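# Place the green block into the blue tray

## Task

Get the green block inside the blue tray. The attempt fails if the robot topples or is left leaning, or if anything is knocked or moved out of the work area.

## Robot and tools

ROBOT. A Rainbow Robotics RB-Y1 in simulation. It has a differential base (two drive wheels, two rear casters) that cannot move sideways, a torso whose leg folds (squat, shift, pitch) and whose chest turns (yaw), a head (pan, tilt), and two 7-joint arms, each ending in a parallel gripper. The base is 0.58 m wide, sticks out 0.10 m in front of the drive axle and 0.57 m behind it, and sweeps a 0.58 m radius when spinning in place. Each wrist carries a camera case jutting sideways that can strike things. Cameras: head_camera (896x504), left_wrist_camera and right_wrist_camera (644x364).

FRAMES. Base frame: origin on the floor between the drive wheels, x forward, y left, z up, in metres. The printed chest, left_hand and right_hand lines use this frame. A hand point sits between the finger pads, 0.03 m back from the tips; fingers point along the hand's -z and close along its x. The printed hand position may be off, mostly at long reach or with a load. base_odometry is in the frame the base had at the start, from wheel rotation only (slip fools it); heading is in rad, left positive, -3.142 to 3.142.

move. One action per call; every motion in it starts together. Allowed combinations: base and/or joints (optionally with min_time_s or contact_limits); target alone or with min_time_s; or contact_limits alone. With no action it just reports state and images.
- base: a velocity command, not a position: {"x_m_s", "turn_rad_s", "for_s"}. x_m_s is forward speed in m/s (negative = backward), magnitude 0.005 to 1.5 or 0. turn_rad_s is yaw rate in rad/s, positive turns left, magnitude 0.02 to 1.509 or 0. for_s is duration, 0.1 to 5 s. Omitted speeds are 0. It accelerates at 0.4 m/s² (turns 0.5 rad/s²), so distance is about speed times for_s, less on short commands; coasting to rest can take up to about 3 s after for_s ends. If |x_m_s| + 0.27·|turn_rad_s| exceeds 1.5, both are scaled down.
- joints: one flat object of absolute targets keyed by joint name, any mix of torso, both arms, head and grippers. Angles in rad; grippers in m as the gap between pads (0 closed to 0.1 open). Ranges: torso_squat_rad 0..1.2 (higher lowers a level chest); torso_shift_rad -0.3..0.6 (hips forward); torso_pitch_rad -0.2..1.4 (positive leans forward); torso_yaw_rad -1.5..1.5 (positive left; lift both arms out 0.2 rad or more first). Left arm: shoulder_pitch -2.356..2.356 (negative swings forward/up), shoulder_roll 0..3.141 (positive raises outward), shoulder_yaw -2.094..2.094, elbow -2.617..0.01 (negative bends), forearm_roll -3.141..3.141, wrist_pitch -1.57..1.919, hand_roll -2.705..2.705. Right arm is the same except right_shoulder_roll_rad runs -3.141..0 (negative raises outward). head_pan_rad -0.523..0.523 (left positive), head_tilt_rad -0.35..1.57 (positive looks down). Torso combos must hold: squat+shift<=1.52; squat-shift+pitch<=1.57; shift+0.5pitch-0.4squat<=0.7; shift+0.3pitch-0.5squat<=0.39, else commanded torso joints stop partway (off_target).
- target: an absolute pose for one hand: side "left" or "right", x, y, z in m in the base frame (-3 to 3), quat_wxyz in the same form the hand lines print. It is solved once into joint angles, so the hand follows an arc that can bow over 0.1 m on long moves; chain short steps instead. Refused while any earlier motion still runs; always blocking.
- min_time_s: 0.1 to 8 s, the shortest duration for arm, head and torso motions in that action.
- contact_limits: gripper current caps in mA, 200 to 672.5, keyed left_gripper_m/right_gripper_m; stays until changed (starts at 672.5); lower means gentler grip.
- cameras: list of names or ["all"]; blocking: false returns in about 0.5 s while motion continues.
To grasp, command an opening at least 0.005 m less than the object's width; off_target or done both mean it is held.

OTHER TOOLS. wait(seconds 0 to 10, cameras) lets time pass and returns state, early if moves finish. stop(cameras) brakes all running motions. zoom_image(camera, region [x0,y0,x1,y1] in pixels, at most 504 each way) enlarges part of that camera's latest image. read_manual gives licence text only. finished_scene(scene 1) ends the scene permanently; the block must stay in the tray unaided.

RESULTS. "move" shows done or the worst status. Per-motion words: moving, done, off_target (resting off target, maybe still pushing), stopped, short/reached/refused for hands (reached = within 10 mm and 2°), contact_stop (torso only), time_out, limit_stop_at_<name> (self-collision guard or limit), not_followed (arm-collision check held the command), torque_fault, limit_stop_at_motor_heat. A base "done" only means the velocity was sent; note "(sent for a of b s)". A refused call, or an unrequested stop, cancels the rest of that reply's move/wait/finished_scene calls. on_its_own lists things the robot did unbidden. Also shown: joint_positions, lidar_m (12 ranges in m, sector 1 ahead, counter-clockwise, "-" none, sees only at 0.23 m height), wheel_motors_off, motor_effort in % (rest under 30; high at rest means pushing), joint torques, external torques, wrist force/torque (uncalibrated), MOTOR HOT warnings.

AVOID. Tipping: fast bending or rising with arms reaching forward, loads far ahead, hard stops while driving. Driving into furniture (the base does not stop; the upper body can catch on edges). Arms pressing or striking each other, including grippers and camera cases; keep shoulder rolls about 0.5 rad outward. Hard contact that causes a torque fault (10 s freeze). Long holding of stretched arms (overheating). Dropping the block from height or knocking objects away.

Each tool is called after "Emit:" as a command line: name --argument value for each argument, lists and objects as JSON in quotes; but a table of rows of numbers goes row by row, as --pt "numbers of a row", without its own name.

## Session

Emit:
move

Scene clock: 0.00 s.
Joint torques (N m): no reading
External joint torques (N m): no reading
Wrist force (N): no reading
Wrist torque (N m): no reading
Wrist force, peak (N): no reading
base_odometry: x=+0.000 y=+0.000 heading=+0.000
lidar_m: 2.67 1.84 1.69 1.75 2.49 2.30 2.32 2.71 2.51 2.15 3.08 2.80
base_status: not commanded
joint_positions: torso_squat_rad=+0.350 torso_shift_rad=+0.000 torso_pitch_rad=+0.000 torso_yaw_rad=+0.000 left_shoulder_pitch_rad=+0.020 left_shoulder_roll_rad=+0.004 left_shoulder_yaw_rad=-0.044 left_elbow_rad=-0.246 left_forearm_roll_rad=-0.048 left_wrist_pitch_rad=-0.049 left_hand_roll_rad=-0.025 left_gripper_m=+0.099 right_shoulder_pitch_rad=+0.015 right_shoulder_roll_rad=-0.018 right_shoulder_yaw_rad=+0.001 right_elbow_rad=-0.299 right_forearm_roll_rad=-0.040 right_wrist_pitch_rad=-0.043 right_hand_roll_rad=+0.024 right_gripper_m=+0.101 head_pan_rad=+0.000 head_tilt_rad=+0.400
joint_status: not commanded
wheel_motors_off: 0
motor_effort: left_wheel=+1 right_wheel=+1
chest: x=-0.2280 y=-0.0006 z=+1.2475 quat_wxyz=(+1.000, +0.000, +0.000, +0.000) (m; base frame)
left_hand: x=-0.1119 y=+0.2171 z=+0.5728 quat_wxyz=(+0.989, +0.003, -0.138, -0.055) (m; base frame)
right_hand: x=-0.0842 y=-0.2347 z=+0.5785 quat_wxyz=(+0.986, -0.008, -0.163, -0.009) (m; base frame)
pictures: head_camera, left_wrist_camera, right_wrist_camera

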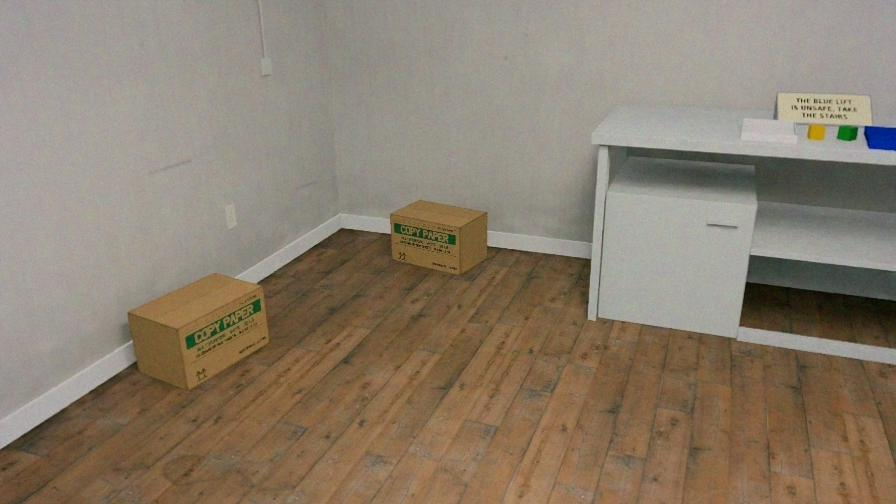

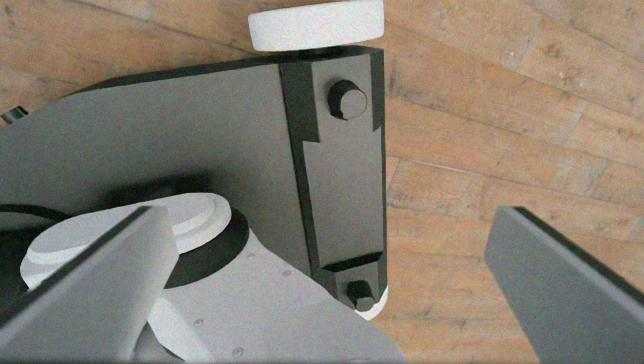

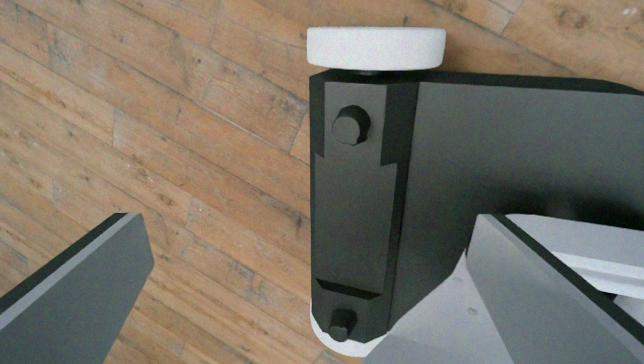

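Emit:
move --joints '{"head_pan_rad": -0.5}' --min_time_s 0.3 --cameras '["head_camera"]'

Scene clock: 1.40 s.
Joint torques (N m): left_arm=[-1.97 -0.55 0.95 -1.34 -0.21 -0.67 0.04] | right_arm=[-2.57 -0.31 -0.16 -1.57 0.04 -0.8 0.37]
External joint torques (N m): left_arm=[0.32 -0.66 0.94 -0.04 -0.22 -0.06 0.05] | right_arm=[0.27 0.65 -0.09 0.21 -0.03 -0.13 0.35]
Wrist force (N): left_arm=[-0.7 1.9 -7.9] | right_arm=[-2.0 -0.6 -6.7]
Wrist torque (N m): left_arm=[-0.40 0.05 0.05] | right_arm=[0.22 0.11 -0.19]
Wrist force, peak (N): left_arm=[-1.1 2.2 -8.2] | right_arm=[-2.1 -0.5 -7.0]
move: done
base_odometry: x=+0.000 y=+0.000 heading=+0.000
lidar_m: 2.67 1.85 1.71 1.78 2.47 2.29 2.33 2.72 2.52 2.16 3.09 2.80
base_status: not commanded
joint_positions: torso_squat_rad=+0.350 torso_shift_rad=+0.000 torso_pitch_rad=+0.000 torso_yaw_rad=+0.000 left_shoulder_pitch_rad=+0.020 left_shoulder_roll_rad=+0.004 left_shoulder_yaw_rad=-0.044 left_elbow_rad=-0.246 left_forearm_roll_rad=-0.048 left_wrist_pitch_rad=-0.049 left_hand_roll_rad=-0.025 left_gripper_m=+0.099 right_shoulder_pitch_rad=+0.015 right_shoulder_roll_rad=-0.018 right_shoulder_yaw_rad=+0.001 right_elbow_rad=-0.299 right_forearm_roll_rad=-0.040 right_wrist_pitch_rad=-0.043 right_hand_roll_rad=+0.024 right_gripper_m=+0.101 head_pan_rad=-0.500 head_tilt_rad=+0.400
joint_status: all done
wheel_motors_off: 0
motor_effort: left_wheel=+1(1) right_wheel=+1(2)
chest: x=-0.2280 y=-0.0006 z=+1.2475 quat_wxyz=(+1.000, +0.000, +0.000, +0.000) (m; base frame)
left_hand: x=-0.1119 y=+0.2171 z=+0.5728 quat_wxyz=(+0.989, +0.003, -0.138, -0.055) (m; base frame)
right_hand: x=-0.0842 y=-0.2347 z=+0.5785 quat_wxyz=(+0.986, -0.008, -0.163, -0.009) (m; base frame)
pictures: head_camera

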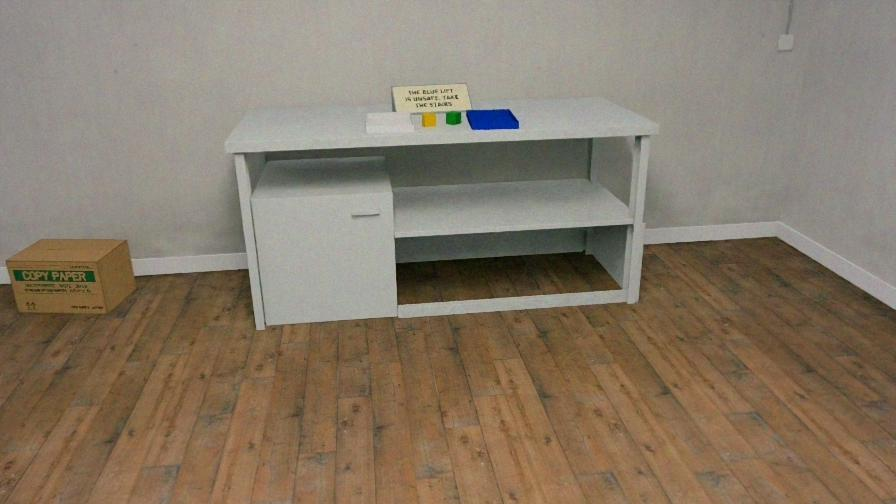

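Emit:
zoom_image --camera "head_camera" --region '[352, 80, 532, 140]'

Emit:
move --base '{"turn_rad_s": -0.53, "for_s": 1.06}' --joints '{"head_pan_rad": 0.0}' --cameras '[]'

Emit:
move --base '{"x_m_s": 0.9, "for_s": 2.1}' --joints '{"head_tilt_rad": 0.65}' --cameras '[]'

Emit:
move --base '{"turn_rad_s": 0.33, "for_s": 0.66}' --joints '{"right_shoulder_pitch_rad": -0.7, "right_shoulder_roll_rad": -0.3, "right_shoulder_yaw_rad": 0.0, "right_elbow_rad": -1.9, "right_forearm_roll_rad": 0.0, "right_wrist_pitch_rad": 1.85, "right_hand_roll_rad": 0.0}' --cameras '["head_camera", "right_wrist_camera"]'

Scaled by 2.800 from the camera's 896x504 image, which has a finer 1280x720 frame.

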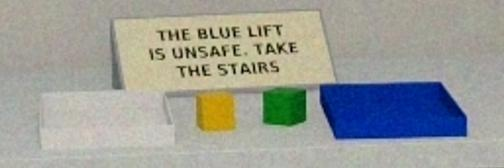

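Scene clock: 5.93 s.
Joint torques (N m): left_arm=[-2.1 -0.69 0.84 -1.35 -0.13 -0.68 0.04] | right_arm=[-2.26 0.12 0.23 -1.76 -0.02 -0.85 0.32]
External joint torques (N m): left_arm=[0.2 -0.8 0.83 -0.05 -0.14 -0.06 0.05] | right_arm=[0.58 1.09 0.29 0.02 -0.09 -0.18 0.31]
Wrist force (N): left_arm=[-1.0 1.9 -7.8] | right_arm=[-2.0 -0.6 -6.8]
Wrist torque (N m): left_arm=[-0.41 0.03 0.07] | right_arm=[0.22 0.13 -0.19]
Wrist force, peak (N): left_arm=[-0.9 2.0 -8.3] | right_arm=[-2.1 -0.4 -7.0]
move: done
base_odometry: x=+0.000 y=+0.000 heading=-0.565
lidar_m: 2.81 2.83 1.85 1.71 1.76 2.54 2.29 2.31 2.78 2.51 2.15 3.09
base_status: done (sent for 1.07 of 1.07 s)
joint_positions: torso_squat_rad=+0.350 torso_shift_rad=+0.000 torso_pitch_rad=+0.000 torso_yaw_rad=+0.000 left_shoulder_pitch_rad=+0.020 left_shoulder_roll_rad=+0.004 left_shoulder_yaw_rad=-0.044 left_elbow_rad=-0.246 left_forearm_roll_rad=-0.048 left_wrist_pitch_rad=-0.049 left_hand_roll_rad=-0.025 left_gripper_m=+0.099 right_shoulder_pitch_rad=+0.015 right_shoulder_roll_rad=-0.018 right_shoulder_yaw_rad=+0.001 right_elbow_rad=-0.299 right_forearm_roll_rad=-0.040 right_wrist_pitch_rad=-0.043 right_hand_roll_rad=+0.024 right_gripper_m=+0.101 head_pan_rad=+0.000 head_tilt_rad=+0.400
joint_status: all done
wheel_motors_off: 0
motor_effort: left_wheel=+4(25) right_wheel=+2(19)
chest: x=-0.2280 y=-0.0006 z=+1.2475 quat_wxyz=(+1.000, +0.000, +0.000, +0.000) (m; base frame)
left_hand: x=-0.1119 y=+0.2171 z=+0.5728 quat_wxyz=(+0.989, +0.003, -0.138, -0.055) (m; base frame)
right_hand: x=-0.0842 y=-0.2347 z=+0.5785 quat_wxyz=(+0.986, -0.008, -0.163, -0.009) (m; base frame)
pictures: none
No camera images: "cameras" was empty.

Scene clock: 10.37 s.
Joint torques (N m): left_arm=[-1.8 -0.46 0.9 -1.16 -0.22 -0.7 0.14] | right_arm=[-1.73 -0.36 0.13 -1.46 0.1 -0.79 0.33]
External joint torques (N m): left_arm=[0.49 -0.58 0.89 0.14 -0.23 -0.09 0.16] | right_arm=[1.11 0.6 0.2 0.32 0.03 -0.12 0.32]
Wrist force (N): left_arm=[-1.3 1.5 -7.5] | right_arm=[-2.0 -0.5 -6.7]
Wrist torque (N m): left_arm=[-0.36 -0.04 0.05] | right_arm=[0.20 0.12 -0.20]
Wrist force, peak (N): left_arm=[-0.4 2.2 -8.3] | right_arm=[-1.6 -0.6 -7.1]
move: done
base_odometry: x=+1.596 y=-1.012 heading=-0.565
lidar_m: 0.96 0.96 1.14 1.97 2.28 2.64 4.16 3.84 2.10 2.21 2.21 1.37
base_status: done (sent for 2.1 of 2.1 s)
joint_positions: torso_squat_rad=+0.350 torso_shift_rad=+0.000 torso_pitch_rad=+0.000 torso_yaw_rad=+0.000 left_shoulder_pitch_rad=+0.020 left_shoulder_roll_rad=+0.004 left_shoulder_yaw_rad=-0.044 left_elbow_rad=-0.246 left_forearm_roll_rad=-0.048 left_wrist_pitch_rad=-0.049 left_hand_roll_rad=-0.025 left_gripper_m=+0.099 right_shoulder_pitch_rad=+0.014 right_shoulder_roll_rad=-0.018 right_shoulder_yaw_rad=+0.001 right_elbow_rad=-0.299 right_forearm_roll_rad=-0.040 right_wrist_pitch_rad=-0.043 right_hand_roll_rad=+0.024 right_gripper_m=+0.101 head_pan_rad=+0.000 head_tilt_rad=+0.650
joint_status: all done
wheel_motors_off: 0
motor_effort: left_wheel=-6(33) right_wheel=+3(32)
chest: x=-0.2280 y=-0.0006 z=+1.2475 quat_wxyz=(+1.000, +0.000, +0.000, +0.000) (m; base frame)
left_hand: x=-0.1118 y=+0.2171 z=+0.5728 quat_wxyz=(+0.989, +0.003, -0.138, -0.055) (m; base frame)
right_hand: x=-0.0841 y=-0.2347 z=+0.5786 quat_wxyz=(+0.986, -0.008, -0.164, -0.009) (m; base frame)
pictures: none
No camera images: "cameras" was empty.

Scene clock: 12.23 s.
Joint torques (N m): left_arm=[-1.82 -0.57 0.68 -1.29 -0.17 -0.72 0.12] | right_arm=[-16.22 -4.36 -3.5 -5.7 0.75 -1.74 0.03]
External joint torques (N m): left_arm=[0.48 -0.69 0.66 0.01 -0.17 -0.11 0.14] | right_arm=[2.15 1.67 -0.71 0.7 0.06 -0.48 0]
Wrist force (N): left_arm=[-0.7 1.9 -7.8] | right_arm=[-4.0 1.4 -5.1]
Wrist torque (N m): left_arm=[-0.40 0.07 0.07] | right_arm=[0.04 0.01 -0.17]
Wrist force, peak (N): left_arm=[-1.0 1.8 -8.4] | right_arm=[-3.2 0.2 -8.0]
move: done
base_odometry: x=+1.596 y=-1.012 heading=-0.346
lidar_m: 0.94 1.00 1.85 1.97 2.27 3.04 4.17 2.98 2.10 2.21 1.38 1.58
base_status: done (sent for 0.67 of 0.67 s)
joint_positions: torso_squat_rad=+0.350 torso_shift_rad=+0.000 torso_pitch_rad=+0.000 torso_yaw_rad=+0.000 left_shoulder_pitch_rad=+0.020 left_shoulder_roll_rad=+0.004 left_shoulder_yaw_rad=-0.044 left_elbow_rad=-0.246 left_forearm_roll_rad=-0.048 left_wrist_pitch_rad=-0.049 left_hand_roll_rad=-0.025 left_gripper_m=+0.099 right_shoulder_pitch_rad=-0.700 right_shoulder_roll_rad=-0.300 right_shoulder_yaw_rad=+0.000 right_elbow_rad=-1.900 right_forearm_roll_rad=+0.000 right_wrist_pitch_rad=+1.850 right_hand_roll_rad=+0.000 right_gripper_m=+0.101 head_pan_rad=+0.000 head_tilt_rad=+0.650
joint_status: all done
wheel_motors_off: 0
motor_effort: left_wheel=-4(25) right_wheel=-2(28)
chest: x=-0.2280 y=-0.0006 z=+1.2475 quat_wxyz=(+1.000, +0.000, +0.000, +0.000) (m; base frame)
left_hand: x=-0.1119 y=+0.2171 z=+0.5728 quat_wxyz=(+0.989, +0.003, -0.138, -0.055) (m; base frame)
right_hand: x=+0.2889 y=-0.2530 z=+1.1733 quat_wxyz=(+0.920, -0.138, -0.359, +0.071) (m; base frame)
pictures: head_camera, right_wrist_camera

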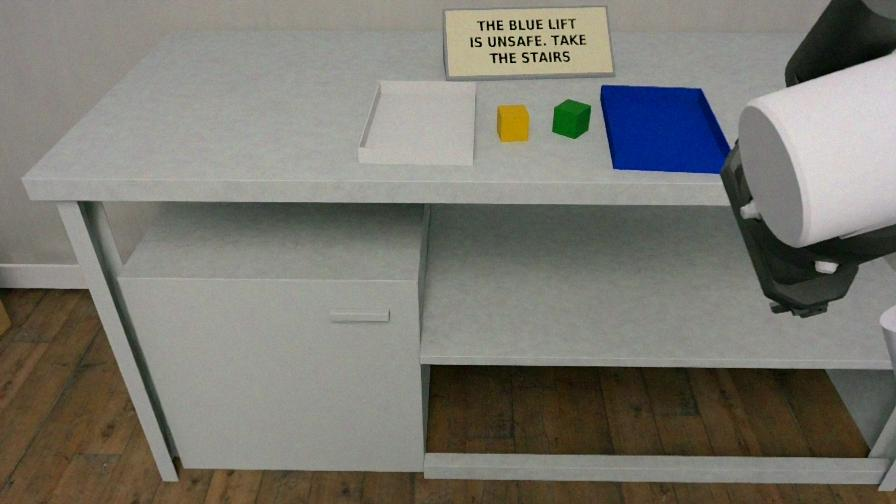

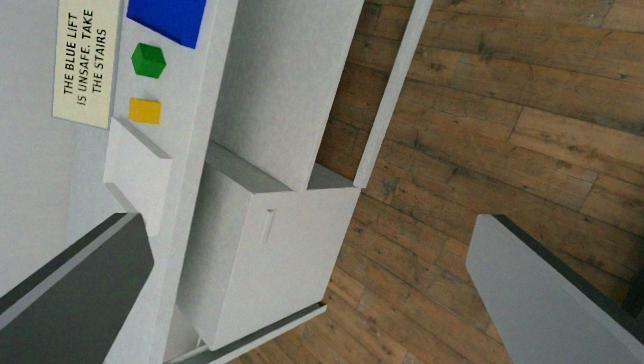

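Emit:
zoom_image --camera "head_camera" --region '[530, 80, 630, 150]'

Emit:
move --base '{"x_m_s": 0.4, "for_s": 1.73}' --joints '{"torso_pitch_rad": 0.5, "right_shoulder_pitch_rad": -1.1, "right_shoulder_roll_rad": -0.3, "right_elbow_rad": -1.95, "right_wrist_pitch_rad": 1.9, "head_tilt_rad": 0.5}' --cameras '["head_camera", "right_wrist_camera"]'

Scaled by 5.040 from the camera's 896x504 image, which has a finer 1280x720 frame.

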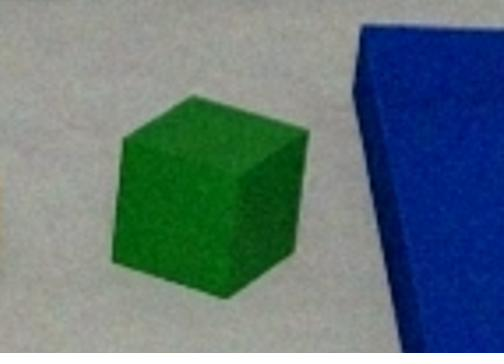

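Scene clock: 16.47 s.
Joint torques (N m): left_arm=[11.06 -0.63 0.85 3.49 -0.16 0.35 0.05] | right_arm=[-16.3 -3.74 -2.79 -6.77 0.6 -1.2 -0.06]
External joint torques (N m): left_arm=[0.65 -0.82 0.83 -0.25 -0.14 0.04 0.04] | right_arm=[0.96 1.37 -0.44 -0.01 -0.01 -0.1 -0.09]
Wrist force (N): left_arm=[2.4 2.1 -7.7] | right_arm=[-3.3 0.9 -5.9]
Wrist torque (N m): left_arm=[-0.40 0.25 0.06] | right_arm=[0.14 0.08 -0.19]
Wrist force, peak (N): left_arm=[2.6 2.1 -8.2] | right_arm=[-5.0 1.4 -6.2]
move: done
base_odometry: x=+2.248 y=-1.247 heading=-0.346
lidar_m: 0.25 0.27 0.40 1.96 2.05 3.11 4.86 2.57 2.31 1.07 1.15 0.93
base_status: done (sent for 1.73 of 1.73 s)
joint_positions: torso_squat_rad=+0.350 torso_shift_rad=+0.000 torso_pitch_rad=+0.500 torso_yaw_rad=+0.000 left_shoulder_pitch_rad=+0.020 left_shoulder_roll_rad=+0.004 left_shoulder_yaw_rad=-0.044 left_elbow_rad=-0.246 left_forearm_roll_rad=-0.048 left_wrist_pitch_rad=-0.049 left_hand_roll_rad=-0.025 left_gripper_m=+0.099 right_shoulder_pitch_rad=-1.100 right_shoulder_roll_rad=-0.300 right_shoulder_yaw_rad=+0.000 right_elbow_rad=-1.950 right_forearm_roll_rad=+0.000 right_wrist_pitch_rad=+1.900 right_hand_roll_rad=+0.000 right_gripper_m=+0.101 head_pan_rad=+0.000 head_tilt_rad=+0.500
joint_status: all done
wheel_motors_off: 0
motor_effort: left_wheel=+1(28) right_wheel=-2(29)
chest: x=-0.0796 y=-0.0006 z=+1.2096 quat_wxyz=(+0.969, +0.000, +0.247, +0.000) (m; base frame)
left_hand: x=-0.3012 y=+0.2171 z=+0.5619 quat_wxyz=(+0.992, -0.011, +0.111, -0.054) (m; base frame)
right_hand: x=+0.4427 y=-0.1794 z=+1.0718 quat_wxyz=(+0.936, -0.094, -0.311, +0.134) (m; base frame)
pictures: head_camera, right_wrist_camera

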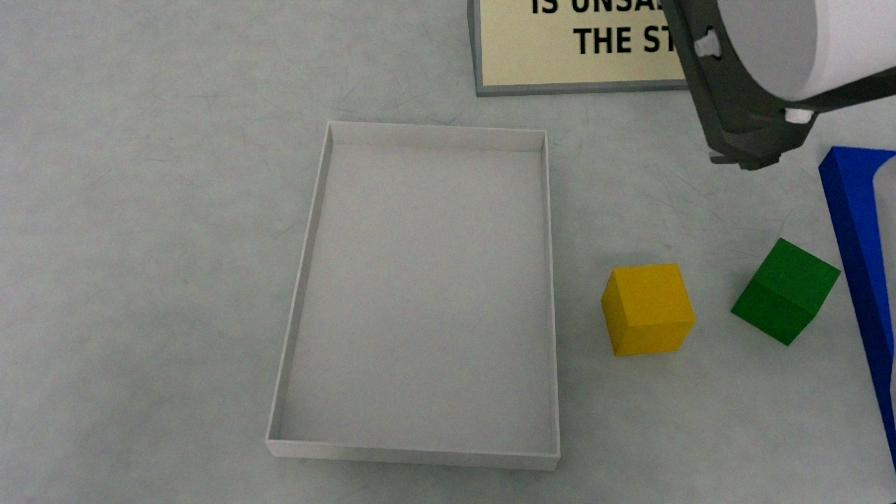

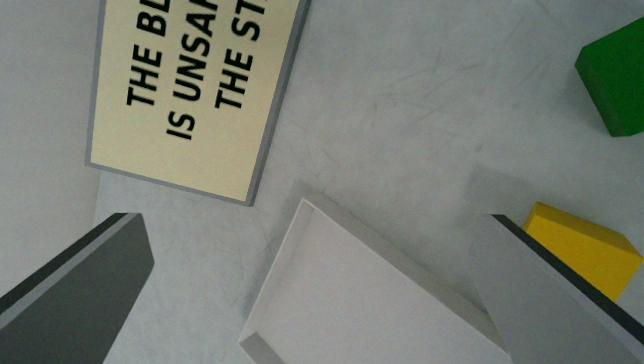

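Emit:
move --target '{"side": "right", "x": 0.395, "y": -0.274, "z": 0.95, "quat_wxyz": [0.9428, 0, 0, -0.3335]}' --cameras '["head_camera", "right_wrist_camera"]'

Scene clock: 19.43 s.
Joint torques (N m): left_arm=[11.29 -0.36 0.87 3.27 -0.18 0.29 0.12] | right_arm=[-19.03 -6.48 4.97 -6.44 0 0.11 0.12]
External joint torques (N m): left_arm=[0.88 -0.55 0.85 -0.47 -0.17 -0.03 0.1] | right_arm=[0.89 0.59 -0.89 -0.05 -0.23 0.13 0.12]
Wrist force (N): left_arm=[2.2 2.2 -8.4] | right_arm=[0.5 -0.9 -7.3]
Wrist torque (N m): left_arm=[-0.40 0.21 0.04] | right_arm=[0.22 0.32 -0.13]
Wrist force, peak (N): left_arm=[2.3 2.5 -8.4] | right_arm=[-0.3 -1.1 -8.2]
move: done
base_odometry: x=+2.248 y=-1.247 heading=-0.346
lidar_m: 0.26 0.27 0.39 1.97 2.04 3.09 4.86 2.55 2.30 1.09 1.15 0.94
base_status: not commanded
joint_positions: torso_squat_rad=+0.350 torso_shift_rad=+0.000 torso_pitch_rad=+0.500 torso_yaw_rad=+0.000 left_shoulder_pitch_rad=+0.020 left_shoulder_roll_rad=+0.004 left_shoulder_yaw_rad=-0.044 left_elbow_rad=-0.246 left_forearm_roll_rad=-0.048 left_wrist_pitch_rad=-0.049 left_hand_roll_rad=-0.025 left_gripper_m=+0.099 right_shoulder_pitch_rad=-1.457 right_shoulder_roll_rad=+0.000 right_shoulder_yaw_rad=-1.009 right_elbow_rad=-1.349 right_forearm_roll_rad=+0.694 right_wrist_pitch_rad=+1.919 right_hand_roll_rad=-0.120 right_gripper_m=+0.101 head_pan_rad=+0.000 head_tilt_rad=+0.500
joint_status: all done
wheel_motors_off: 0
motor_effort: left_wheel=+2(2) right_wheel=-3(3)
chest: x=-0.0796 y=-0.0006 z=+1.2096 quat_wxyz=(+0.969, +0.000, +0.247, +0.000) (m; base frame)
left_hand: x=-0.3012 y=+0.2171 z=+0.5619 quat_wxyz=(+0.992, -0.011, +0.111, -0.054) (m; base frame)
right_hand: x=+0.3958 y=-0.2743 z=+0.9496 quat_wxyz=(+0.943, +0.000, +0.007, -0.333) (m; base frame)
right_hand_status: reached (checked arc, as near as the solve gets, planned for 1.2 s): 1 mm and 0.8 deg off.
pictures: head_camera, right_wrist_camera

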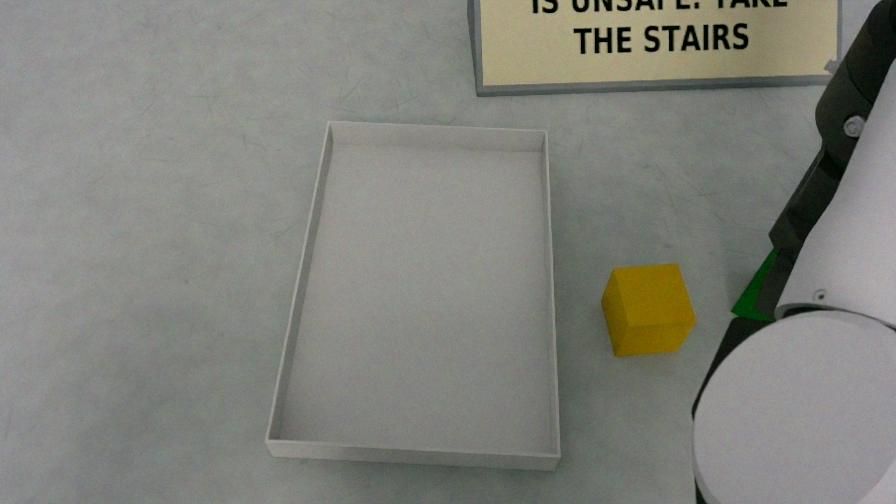

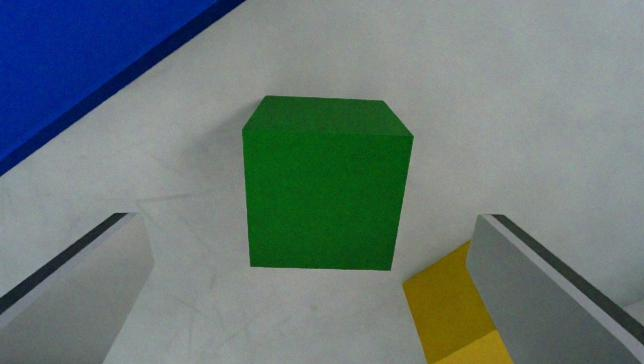

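Emit:
move --target '{"side": "right", "x": 0.3955, "y": -0.274, "z": 0.92, "quat_wxyz": [0.9428, 0, 0, -0.3335]}' --cameras '["right_wrist_camera"]'

Scene clock: 21.20 s.
Joint torques (N m): left_arm=[11.2 -0.58 0.65 3.49 -0.16 0.29 0.1] | right_arm=[-19.89 -6.01 7.17 -6.41 0.29 -0.03 0.15]
External joint torques (N m): left_arm=[0.79 -0.77 0.64 -0.25 -0.14 -0.02 0.09] | right_arm=[-0.45 0.92 1.81 0.42 0.06 0.02 0.15]
Wrist force (N): left_arm=[2.4 1.9 -8.1] | right_arm=[-0.1 -0.8 -7.3]
Wrist torque (N m): left_arm=[-0.40 0.23 0.06] | right_arm=[0.23 0.24 -0.11]
Wrist force, peak (N): left_arm=[2.4 2.6 -8.0] | right_arm=[-0.3 -1.6 -8.4]
move: done
base_odometry: x=+2.248 y=-1.247 heading=-0.346
lidar_m: 0.25 0.28 0.40 1.97 2.07 3.11 4.86 2.57 2.30 1.07 1.15 0.93
base_status: not commanded
joint_positions: torso_squat_rad=+0.350 torso_shift_rad=+0.000 torso_pitch_rad=+0.500 torso_yaw_rad=+0.000 left_shoulder_pitch_rad=+0.020 left_shoulder_roll_rad=+0.004 left_shoulder_yaw_rad=-0.044 left_elbow_rad=-0.246 left_forearm_roll_rad=-0.048 left_wrist_pitch_rad=-0.049 left_hand_roll_rad=-0.025 left_gripper_m=+0.099 right_shoulder_pitch_rad=-1.380 right_shoulder_roll_rad=+0.000 right_shoulder_yaw_rad=-0.964 right_elbow_rad=-1.320 right_forearm_roll_rad=+0.613 right_wrist_pitch_rad=+1.854 right_hand_roll_rad=-0.168 right_gripper_m=+0.101 head_pan_rad=+0.000 head_tilt_rad=+0.500
joint_status: all done
wheel_motors_off: 0
motor_effort: left_wheel=+2(2) right_wheel=-3(3)
chest: x=-0.0796 y=-0.0006 z=+1.2096 quat_wxyz=(+0.969, +0.000, +0.247, +0.000) (m; base frame)
left_hand: x=-0.3012 y=+0.2171 z=+0.5619 quat_wxyz=(+0.992, -0.011, +0.111, -0.054) (m; base frame)
right_hand: x=+0.3952 y=-0.2740 z=+0.9198 quat_wxyz=(+0.943, +0.000, +0.000, -0.334) (m; base frame)
right_hand_status: reached (checked arc, planned for 0.3 s): 0 mm and 0.0 deg off.
pictures: right_wrist_camera

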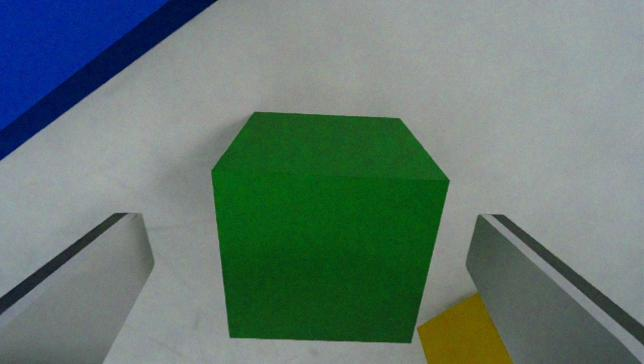

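Emit:
move --target '{"side": "right", "x": 0.3915, "y": -0.277, "z": 0.904, "quat_wxyz": [0.9428, 0, 0, -0.3335]}' --cameras '[]'

Emit:
move --joints '{"right_gripper_m": 0.03}' --cameras '["right_wrist_camera"]'

Emit:
move --target '{"side": "right", "x": 0.3915, "y": -0.277, "z": 0.97, "quat_wxyz": [0.9428, 0, 0, -0.3335]}' --min_time_s 0.6 --cameras '["right_wrist_camera", "head_camera"]'

Scene clock: 22.77 s.
Joint torques (N m): left_arm=[10.89 -0.61 0.89 3.55 -0.13 0.35 0.07] | right_arm=[-18.88 -6.01 7 -6.78 0.03 -0.15 0.25]
External joint torques (N m): left_arm=[0.48 -0.8 0.88 -0.19 -0.12 0.04 0.06] | right_arm=[0.18 0.88 1.84 0.21 -0.2 -0.11 0.25]
Wrist force (N): left_arm=[2.2 2.1 -8.0] | right_arm=[0.1 -0.7 -7.5]
Wrist torque (N m): left_arm=[-0.38 0.19 0.06] | right_arm=[0.21 0.23 -0.12]
Wrist force, peak (N): left_arm=[2.1 2.1 -8.3] | right_arm=[-0.8 -1.4 -8.7]
move: done
base_odometry: x=+2.248 y=-1.247 heading=-0.346
lidar_m: 0.26 0.27 0.39 1.96 2.06 3.09 4.86 2.55 2.30 1.09 1.15 0.93
base_status: not commanded
joint_positions: torso_squat_rad=+0.350 torso_shift_rad=+0.000 torso_pitch_rad=+0.500 torso_yaw_rad=+0.000 left_shoulder_pitch_rad=+0.020 left_shoulder_roll_rad=+0.004 left_shoulder_yaw_rad=-0.044 left_elbow_rad=-0.246 left_forearm_roll_rad=-0.048 left_wrist_pitch_rad=-0.049 left_hand_roll_rad=-0.025 left_gripper_m=+0.099 right_shoulder_pitch_rad=-1.341 right_shoulder_roll_rad=+0.000 right_shoulder_yaw_rad=-0.954 right_elbow_rad=-1.315 right_forearm_roll_rad=+0.583 right_wrist_pitch_rad=+1.827 right_hand_roll_rad=-0.175 right_gripper_m=+0.101 head_pan_rad=+0.000 head_tilt_rad=+0.500
joint_status: all done
wheel_motors_off: 0
motor_effort: left_wheel=+2(2) right_wheel=-2(3)
chest: x=-0.0796 y=-0.0006 z=+1.2096 quat_wxyz=(+0.969, +0.000, +0.247, +0.000) (m; base frame)
left_hand: x=-0.3012 y=+0.2171 z=+0.5619 quat_wxyz=(+0.992, -0.011, +0.111, -0.054) (m; base frame)
right_hand: x=+0.3906 y=-0.2769 z=+0.9044 quat_wxyz=(+0.943, +0.000, +0.001, -0.334) (m; base frame)
right_hand_status: reached (checked arc, planned for 0.2 s): 1 mm and 0.1 deg off.
pictures: none
No camera images: "cameras" was empty.

Scene clock: 24.10 s.
Joint torques (N m): left_arm=[11.13 -0.47 0.62 3.65 -0.18 0.32 0.08] | right_arm=[-19.36 -5.78 6.44 -6.89 0.02 -0.28 0.21]
External joint torques (N m): left_arm=[0.72 -0.66 0.6 -0.09 -0.17 0 0.06] | right_arm=[-0.3 1.11 1.28 0.09 -0.21 -0.23 0.21]
Wrist force (N): left_arm=[2.1 2.4 -8.1] | right_arm=[0.1 -0.5 -5.9]
Wrist torque (N m): left_arm=[-0.41 0.22 0.07] | right_arm=[0.21 0.28 -0.11]
Wrist force, peak (N): left_arm=[2.2 2.4 -8.2] | right_arm=[0.1 -0.9 -7.5]
move: off_target
base_odometry: x=+2.248 y=-1.247 heading=-0.346
lidar_m: 0.26 0.27 0.38 1.95 2.06 3.10 4.85 2.56 2.31 1.09 1.15 0.94
base_status: not commanded
joint_positions: torso_squat_rad=+0.350 torso_shift_rad=+0.000 torso_pitch_rad=+0.500 torso_yaw_rad=+0.000 left_shoulder_pitch_rad=+0.020 left_shoulder_roll_rad=+0.004 left_shoulder_yaw_rad=-0.044 left_elbow_rad=-0.246 left_forearm_roll_rad=-0.048 left_wrist_pitch_rad=-0.049 left_hand_roll_rad=-0.025 left_gripper_m=+0.099 right_shoulder_pitch_rad=-1.341 right_shoulder_roll_rad=+0.000 right_shoulder_yaw_rad=-0.954 right_elbow_rad=-1.315 right_forearm_roll_rad=+0.583 right_wrist_pitch_rad=+1.827 right_hand_roll_rad=-0.175 right_gripper_m=+0.050 head_pan_rad=+0.000 head_tilt_rad=+0.500
joint_status: right_gripper_m off_target (ended at +0.050, target +0.030)
wheel_motors_off: 0
motor_effort: left_wheel=+2(3) right_wheel=-3(3)
chest: x=-0.0796 y=-0.0006 z=+1.2096 quat_wxyz=(+0.969, +0.000, +0.247, +0.000) (m; base frame)
left_hand: x=-0.3012 y=+0.2171 z=+0.5619 quat_wxyz=(+0.992, -0.011, +0.111, -0.054) (m; base frame)
right_hand: x=+0.3906 y=-0.2769 z=+0.9044 quat_wxyz=(+0.943, +0.000, +0.001, -0.334) (m; base frame)
pictures: right_wrist_camera

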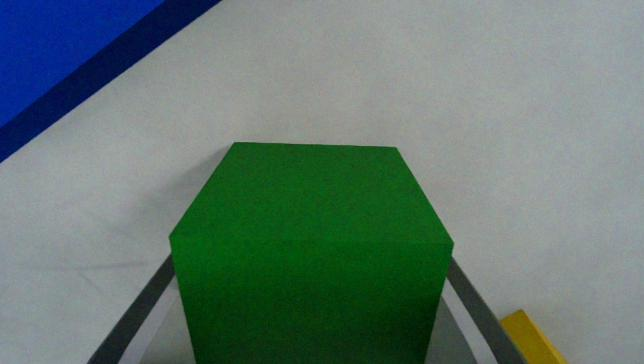

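Scene clock: 25.13 s.
Joint torques (N m): left_arm=[11.03 -0.46 0.85 3.52 -0.23 0.37 0.17] | right_arm=[-19.12 -6.1 5.88 -5.32 0.09 0.29 0.27]
External joint torques (N m): left_arm=[0.62 -0.65 0.83 -0.22 -0.22 0.05 0.16] | right_arm=[1.54 1.22 -1.1 -0.01 -0.17 0.22 0.27]
Wrist force (N): left_arm=[1.9 2.2 -7.4] | right_arm=[0.6 -0.8 -8.1]
Wrist torque (N m): left_arm=[-0.42 0.18 0.07] | right_arm=[0.21 0.28 -0.21]
Wrist force, peak (N): left_arm=[2.3 2.2 -8.3] | right_arm=[-0.6 -0.6 -9.3]
move: short
base_odometry: x=+2.248 y=-1.247 heading=-0.346
lidar_m: 0.25 0.27 0.40 1.97 2.06 3.10 4.84 2.56 2.31 1.08 1.15 0.94
base_status: not commanded
joint_positions: torso_squat_rad=+0.350 torso_shift_rad=+0.000 torso_pitch_rad=+0.500 torso_yaw_rad=+0.000 left_shoulder_pitch_rad=+0.020 left_shoulder_roll_rad=+0.004 left_shoulder_yaw_rad=-0.044 left_elbow_rad=-0.246 left_forearm_roll_rad=-0.048 left_wrist_pitch_rad=-0.049 left_hand_roll_rad=-0.025 left_gripper_m=+0.099 right_shoulder_pitch_rad=-1.609 right_shoulder_roll_rad=+0.000 right_shoulder_yaw_rad=-1.202 right_elbow_rad=-1.313 right_forearm_roll_rad=+0.890 right_wrist_pitch_rad=+1.919 right_hand_roll_rad=-0.017 right_gripper_m=+0.050 head_pan_rad=+0.000 head_tilt_rad=+0.500
joint_status: all done
wheel_motors_off: 0
motor_effort: left_wheel=+2(3) right_wheel=-3(5)
chest: x=-0.0796 y=-0.0006 z=+1.2096 quat_wxyz=(+0.969, +0.000, +0.247, +0.000) (m; base frame)
left_hand: x=-0.3012 y=+0.2172 z=+0.5619 quat_wxyz=(+0.992, -0.011, +0.111, -0.054) (m; base frame)
right_hand: x=+0.3925 y=-0.2775 z=+0.9699 quat_wxyz=(+0.942, +0.005, +0.035, -0.333) (m; base frame)
right_hand_status: short (checked arc, as near as the solve gets, planned for 0.6 s): 1 mm and 4.0 deg off. The place is met; only the turn is off.
pictures: head_camera, right_wrist_camera

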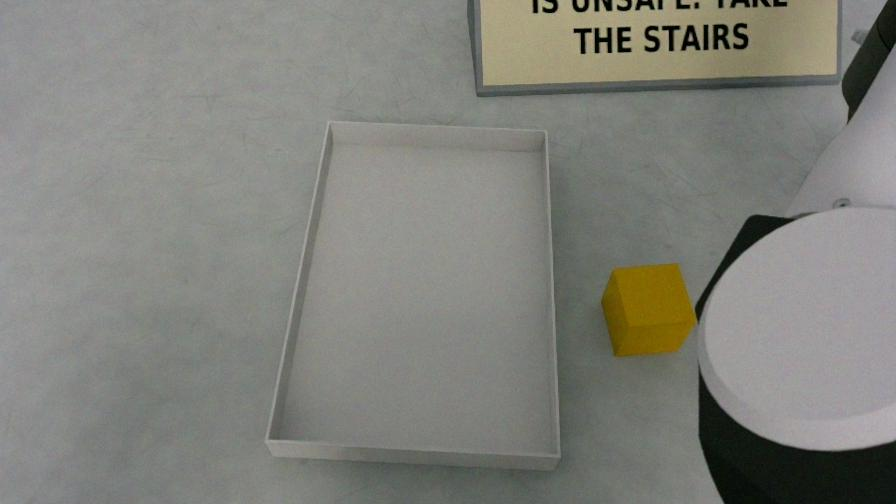

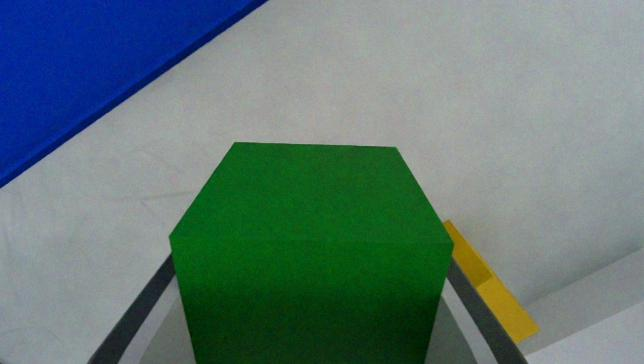

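Emit:
move --target '{"side": "right", "x": 0.375, "y": -0.44, "z": 0.965, "quat_wxyz": [0.9428, 0, 0, -0.3335]}' --min_time_s 1.0 --cameras '["right_wrist_camera", "head_camera"]'

Scene clock: 26.67 s.
Joint torques (N m): left_arm=[10.9 -0.72 0.64 3.48 -0.21 0.31 0.12] | right_arm=[-18.27 -9.52 5.16 -5.39 -0.03 -0.2 0.32]
External joint torques (N m): left_arm=[0.49 -0.91 0.63 -0.26 -0.2 -0.01 0.11] | right_arm=[0.46 1.84 -1.09 0.56 -0.26 -0.14 0.32]
Wrist force (N): left_arm=[2.4 2.5 -7.5] | right_arm=[-0.1 -0.5 -8.1]
Wrist torque (N m): left_arm=[-0.45 0.23 0.06] | right_arm=[0.18 0.25 -0.22]
Wrist force, peak (N): left_arm=[2.1 2.4 -8.8] | right_arm=[0.1 -0.8 -8.9]
move: done
base_odometry: x=+2.248 y=-1.247 heading=-0.346
lidar_m: 0.26 0.28 0.39 1.96 2.06 3.10 4.86 2.57 2.32 1.06 1.15 0.94
base_status: not commanded
joint_positions: torso_squat_rad=+0.350 torso_shift_rad=+0.000 torso_pitch_rad=+0.500 torso_yaw_rad=+0.000 left_shoulder_pitch_rad=+0.020 left_shoulder_roll_rad=+0.004 left_shoulder_yaw_rad=-0.044 left_elbow_rad=-0.246 left_forearm_roll_rad=-0.048 left_wrist_pitch_rad=-0.049 left_hand_roll_rad=-0.025 left_gripper_m=+0.099 right_shoulder_pitch_rad=-1.509 right_shoulder_roll_rad=-0.356 right_shoulder_yaw_rad=-1.302 right_elbow_rad=-1.175 right_forearm_roll_rad=+0.788 right_wrist_pitch_rad=+1.834 right_hand_roll_rad=+0.231 right_gripper_m=+0.050 head_pan_rad=+0.000 head_tilt_rad=+0.500
joint_status: all done
wheel_motors_off: 0
motor_effort: left_wheel=+3(3) right_wheel=-4(4)
chest: x=-0.0796 y=-0.0006 z=+1.2096 quat_wxyz=(+0.969, +0.000, +0.247, +0.000) (m; base frame)
left_hand: x=-0.3012 y=+0.2172 z=+0.5619 quat_wxyz=(+0.992, -0.011, +0.111, -0.054) (m; base frame)
right_hand: x=+0.3747 y=-0.4400 z=+0.9650 quat_wxyz=(+0.943, +0.000, -0.001, -0.333) (m; base frame)
right_hand_status: reached (checked arc, planned for 1.0 s): 0 mm and 0.1 deg off.
pictures: head_camera, right_wrist_camera

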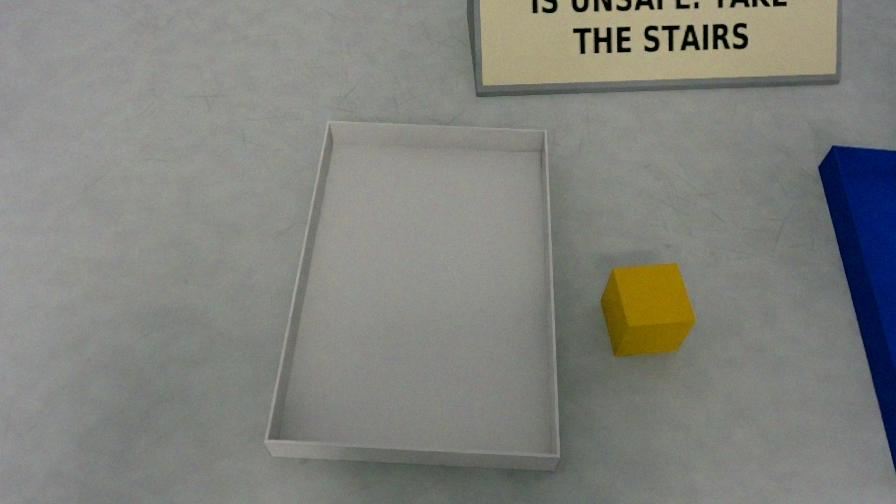

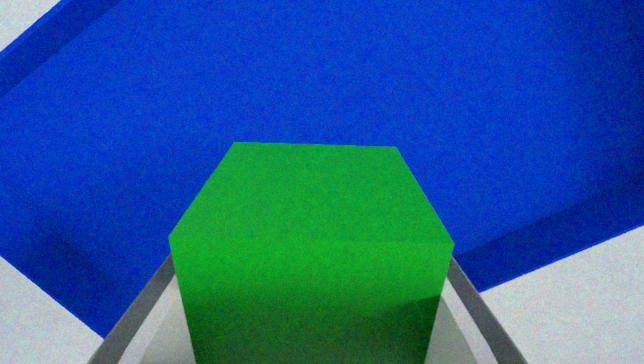

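Emit:
move --target '{"side": "right", "x": 0.375, "y": -0.44, "z": 0.911, "quat_wxyz": [0.9428, 0, 0, -0.3335]}' --min_time_s 0.7 --cameras '["right_wrist_camera"]'

Scene clock: 28.00 s.
Joint torques (N m): left_arm=[11.08 -0.49 0.61 3.44 -0.24 0.25 0.19] | right_arm=[-17.76 -10.15 4.84 -6.15 -0.05 -0.32 0.11]
External joint torques (N m): left_arm=[0.67 -0.68 0.6 -0.3 -0.22 -0.07 0.18] | right_arm=[0.57 1.54 -0.95 0.08 -0.29 -0.25 0.11]
Wrist force (N): left_arm=[2.1 2.3 -7.8] | right_arm=[0.1 -0.7 -8.4]
Wrist torque (N m): left_arm=[-0.44 0.17 0.09] | right_arm=[0.20 0.26 -0.14]
Wrist force, peak (N): left_arm=[2.4 2.6 -8.1] | right_arm=[0.1 -0.5 -9.1]
move: done
base_odometry: x=+2.248 y=-1.247 heading=-0.346
lidar_m: 0.25 0.26 0.39 1.96 2.05 3.10 4.85 2.56 2.29 1.09 1.14 0.92
base_status: not commanded
joint_positions: torso_squat_rad=+0.350 torso_shift_rad=+0.000 torso_pitch_rad=+0.500 torso_yaw_rad=+0.000 left_shoulder_pitch_rad=+0.020 left_shoulder_roll_rad=+0.004 left_shoulder_yaw_rad=-0.044 left_elbow_rad=-0.246 left_forearm_roll_rad=-0.048 left_wrist_pitch_rad=-0.049 left_hand_roll_rad=-0.025 left_gripper_m=+0.099 right_shoulder_pitch_rad=-1.441 right_shoulder_roll_rad=-0.343 right_shoulder_yaw_rad=-1.343 right_elbow_rad=-1.074 right_forearm_roll_rad=+0.739 right_wrist_pitch_rad=+1.693 right_hand_roll_rad=+0.187 right_gripper_m=+0.050 head_pan_rad=+0.000 head_tilt_rad=+0.500
joint_status: all done
wheel_motors_off: 0
motor_effort: left_wheel=+2(3) right_wheel=-3(4)
chest: x=-0.0796 y=-0.0006 z=+1.2096 quat_wxyz=(+0.969, +0.000, +0.247, +0.000) (m; base frame)
left_hand: x=-0.3012 y=+0.2172 z=+0.5619 quat_wxyz=(+0.992, -0.011, +0.111, -0.054) (m; base frame)
right_hand: x=+0.3745 y=-0.4396 z=+0.9113 quat_wxyz=(+0.943, +0.000, -0.001, -0.333) (m; base frame)
right_hand_status: reached (checked arc, planned for 0.7 s): 1 mm and 0.1 deg off.
pictures: right_wrist_camera

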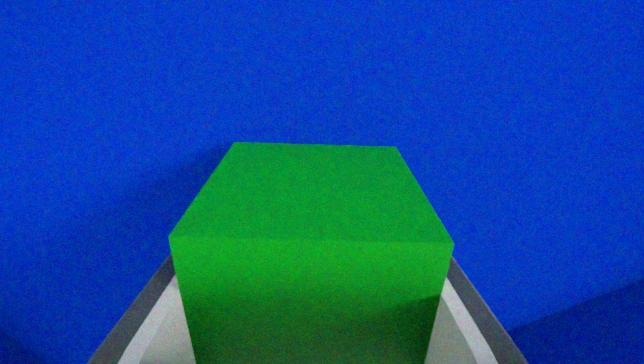

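Emit:
move --target '{"side": "right", "x": 0.375, "y": -0.44, "z": 0.9075, "quat_wxyz": [0.9428, 0, 0, -0.3335]}' --min_time_s 0.4 --cameras '[]'

Emit:
move --joints '{"right_gripper_m": 0.085}' --cameras '["right_wrist_camera"]'

Emit:
move --target '{"side": "right", "x": 0.375, "y": -0.44, "z": 0.965, "quat_wxyz": [0.9428, 0, 0, -0.3335]}' --min_time_s 0.5 --cameras '["right_wrist_camera"]'

Scene clock: 28.90 s.
Joint torques (N m): left_arm=[11.31 -0.56 0.85 3.43 -0.09 0.35 0.06] | right_arm=[-16.49 -11.6 4.65 -5.67 -0.05 -0.62 -0.03]
External joint torques (N m): left_arm=[0.89 -0.76 0.83 -0.31 -0.08 0.03 0.05] | right_arm=[1.85 0.14 -1.07 0.57 -0.29 -0.56 -0.03]
Wrist force (N): left_arm=[2.0 2.1 -7.8] | right_arm=[0.3 -0.8 -8.4]
Wrist torque (N m): left_arm=[-0.42 0.18 0.08] | right_arm=[0.21 0.27 -0.16]
Wrist force, peak (N): left_arm=[2.3 2.0 -8.4] | right_arm=[0.1 -0.8 -8.8]
move: done
base_odometry: x=+2.248 y=-1.247 heading=-0.346
lidar_m: 0.26 0.27 0.39 1.98 2.06 3.10 4.86 2.57 2.30 1.08 1.15 0.92
base_status: not commanded
joint_positions: torso_squat_rad=+0.350 torso_shift_rad=+0.000 torso_pitch_rad=+0.500 torso_yaw_rad=+0.000 left_shoulder_pitch_rad=+0.020 left_shoulder_roll_rad=+0.004 left_shoulder_yaw_rad=-0.044 left_elbow_rad=-0.246 left_forearm_roll_rad=-0.048 left_wrist_pitch_rad=-0.049 left_hand_roll_rad=-0.025 left_gripper_m=+0.099 right_shoulder_pitch_rad=-1.438 right_shoulder_roll_rad=-0.348 right_shoulder_yaw_rad=-1.346 right_elbow_rad=-1.054 right_forearm_roll_rad=+0.737 right_wrist_pitch_rad=+1.682 right_hand_roll_rad=+0.179 right_gripper_m=+0.050 head_pan_rad=+0.000 head_tilt_rad=+0.500
joint_status: all done
wheel_motors_off: 0
motor_effort: left_wheel=+2(3) right_wheel=-3(4)
chest: x=-0.0796 y=-0.0006 z=+1.2096 quat_wxyz=(+0.969, +0.000, +0.247, +0.000) (m; base frame)
left_hand: x=-0.3012 y=+0.2172 z=+0.5619 quat_wxyz=(+0.992, -0.011, +0.111, -0.054) (m; base frame)
right_hand: x=+0.3750 y=-0.4398 z=+0.9076 quat_wxyz=(+0.943, +0.000, +0.000, -0.333) (m; base frame)
right_hand_status: reached (checked arc, planned for 0.4 s): 0 mm and 0.0 deg off.
pictures: none
No camera images: "cameras" was empty.

Scene clock: 29.77 s.
Joint torques (N m): left_arm=[11.11 -0.56 0.76 3.47 -0.17 0.31 0.17] | right_arm=[-16.49 -11.01 4.38 -5.69 0.1 -0.6 -0.06]
External joint torques (N m): left_arm=[0.7 -0.75 0.75 -0.27 -0.16 0 0.16] | right_arm=[1.85 0.74 -1.34 0.55 -0.14 -0.53 -0.06]
Wrist force (N): left_arm=[2.1 2.1 -7.9] | right_arm=[0.3 -0.8 -7.6]
Wrist torque (N m): left_arm=[-0.43 0.22 0.07] | right_arm=[0.20 0.28 -0.15]
Wrist force, peak (N): left_arm=[2.4 2.2 -8.2] | right_arm=[0.1 -0.9 -8.3]
move: done
base_odometry: x=+2.248 y=-1.247 heading=-0.346
lidar_m: 0.25 0.27 0.39 1.95 2.06 3.09 4.85 2.56 2.31 1.09 1.14 0.92
base_status: not commanded
joint_positions: torso_squat_rad=+0.350 torso_shift_rad=+0.000 torso_pitch_rad=+0.500 torso_yaw_rad=+0.000 left_shoulder_pitch_rad=+0.020 left_shoulder_roll_rad=+0.004 left_shoulder_yaw_rad=-0.044 left_elbow_rad=-0.246 left_forearm_roll_rad=-0.048 left_wrist_pitch_rad=-0.049 left_hand_roll_rad=-0.025 left_gripper_m=+0.099 right_shoulder_pitch_rad=-1.438 right_shoulder_roll_rad=-0.348 right_shoulder_yaw_rad=-1.346 right_elbow_rad=-1.054 right_forearm_roll_rad=+0.737 right_wrist_pitch_rad=+1.682 right_hand_roll_rad=+0.179 right_gripper_m=+0.085 head_pan_rad=+0.000 head_tilt_rad=+0.500
joint_status: all done
wheel_motors_off: 0
motor_effort: left_wheel=+3(3) right_wheel=-3(4)
chest: x=-0.0796 y=-0.0006 z=+1.2096 quat_wxyz=(+0.969, +0.000, +0.247, +0.000) (m; base frame)
left_hand: x=-0.3012 y=+0.2172 z=+0.5619 quat_wxyz=(+0.992, -0.011, +0.111, -0.054) (m; base frame)
right_hand: x=+0.3750 y=-0.4398 z=+0.9076 quat_wxyz=(+0.943, +0.000, +0.000, -0.333) (m; base frame)
pictures: right_wrist_camera

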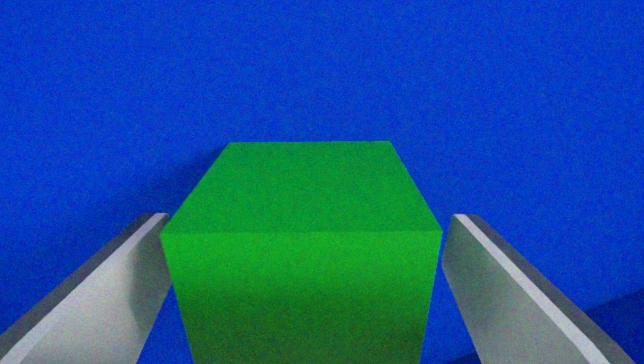

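Scene clock: 30.63 s.
Joint torques (N m): left_arm=[10.99 -0.32 0.75 3.44 -0.17 0.26 0.04] | right_arm=[-17.81 -10.15 7.56 -5.81 0.49 -0.09 0.5]
External joint torques (N m): left_arm=[0.58 -0.52 0.74 -0.3 -0.16 -0.05 0.03] | right_arm=[0.94 1.24 1.33 0.14 0.26 -0.02 0.5]
Wrist force (N): left_arm=[2.2 2.0 -7.6] | right_arm=[0.0 -0.7 -7.4]
Wrist torque (N m): left_arm=[-0.39 0.20 0.05] | right_arm=[0.19 0.24 -0.20]
Wrist force, peak (N): left_arm=[2.4 2.3 -8.4] | right_arm=[-0.1 -1.2 -8.7]
move: done
base_odometry: x=+2.248 y=-1.247 heading=-0.346
lidar_m: 0.26 0.27 0.40 1.97 2.08 3.11 4.86 2.58 2.30 1.08 1.15 0.94
base_status: not commanded
joint_positions: torso_squat_rad=+0.350 torso_shift_rad=+0.000 torso_pitch_rad=+0.500 torso_yaw_rad=+0.000 left_shoulder_pitch_rad=+0.020 left_shoulder_roll_rad=+0.004 left_shoulder_yaw_rad=-0.044 left_elbow_rad=-0.246 left_forearm_roll_rad=-0.048 left_wrist_pitch_rad=-0.049 left_hand_roll_rad=-0.025 left_gripper_m=+0.099 right_shoulder_pitch_rad=-1.510 right_shoulder_roll_rad=-0.360 right_shoulder_yaw_rad=-1.302 right_elbow_rad=-1.167 right_forearm_roll_rad=+0.787 right_wrist_pitch_rad=+1.833 right_hand_roll_rad=+0.227 right_gripper_m=+0.085 head_pan_rad=+0.000 head_tilt_rad=+0.500
joint_status: all done
wheel_motors_off: 0
motor_effort: left_wheel=+3(3) right_wheel=-3(4)
chest: x=-0.0796 y=-0.0006 z=+1.2096 quat_wxyz=(+0.969, +0.000, +0.247, +0.000) (m; base frame)
left_hand: x=-0.3013 y=+0.2172 z=+0.5619 quat_wxyz=(+0.992, -0.011, +0.111, -0.054) (m; base frame)
right_hand: x=+0.3752 y=-0.4399 z=+0.9647 quat_wxyz=(+0.943, +0.000, +0.000, -0.334) (m; base frame)
right_hand_status: reached (checked arc, planned for 0.5 s): 0 mm and 0.1 deg off.
pictures: right_wrist_camera

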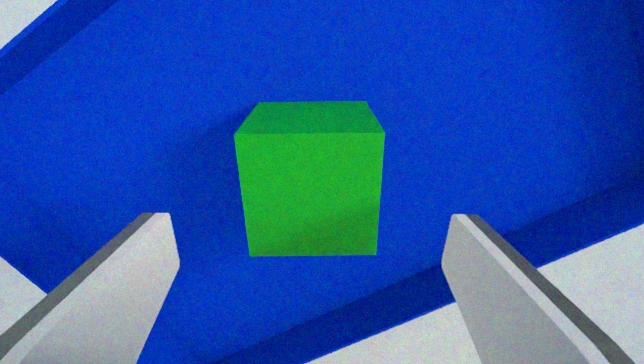

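Emit:
finished_scene

The scene is finished: the task was done.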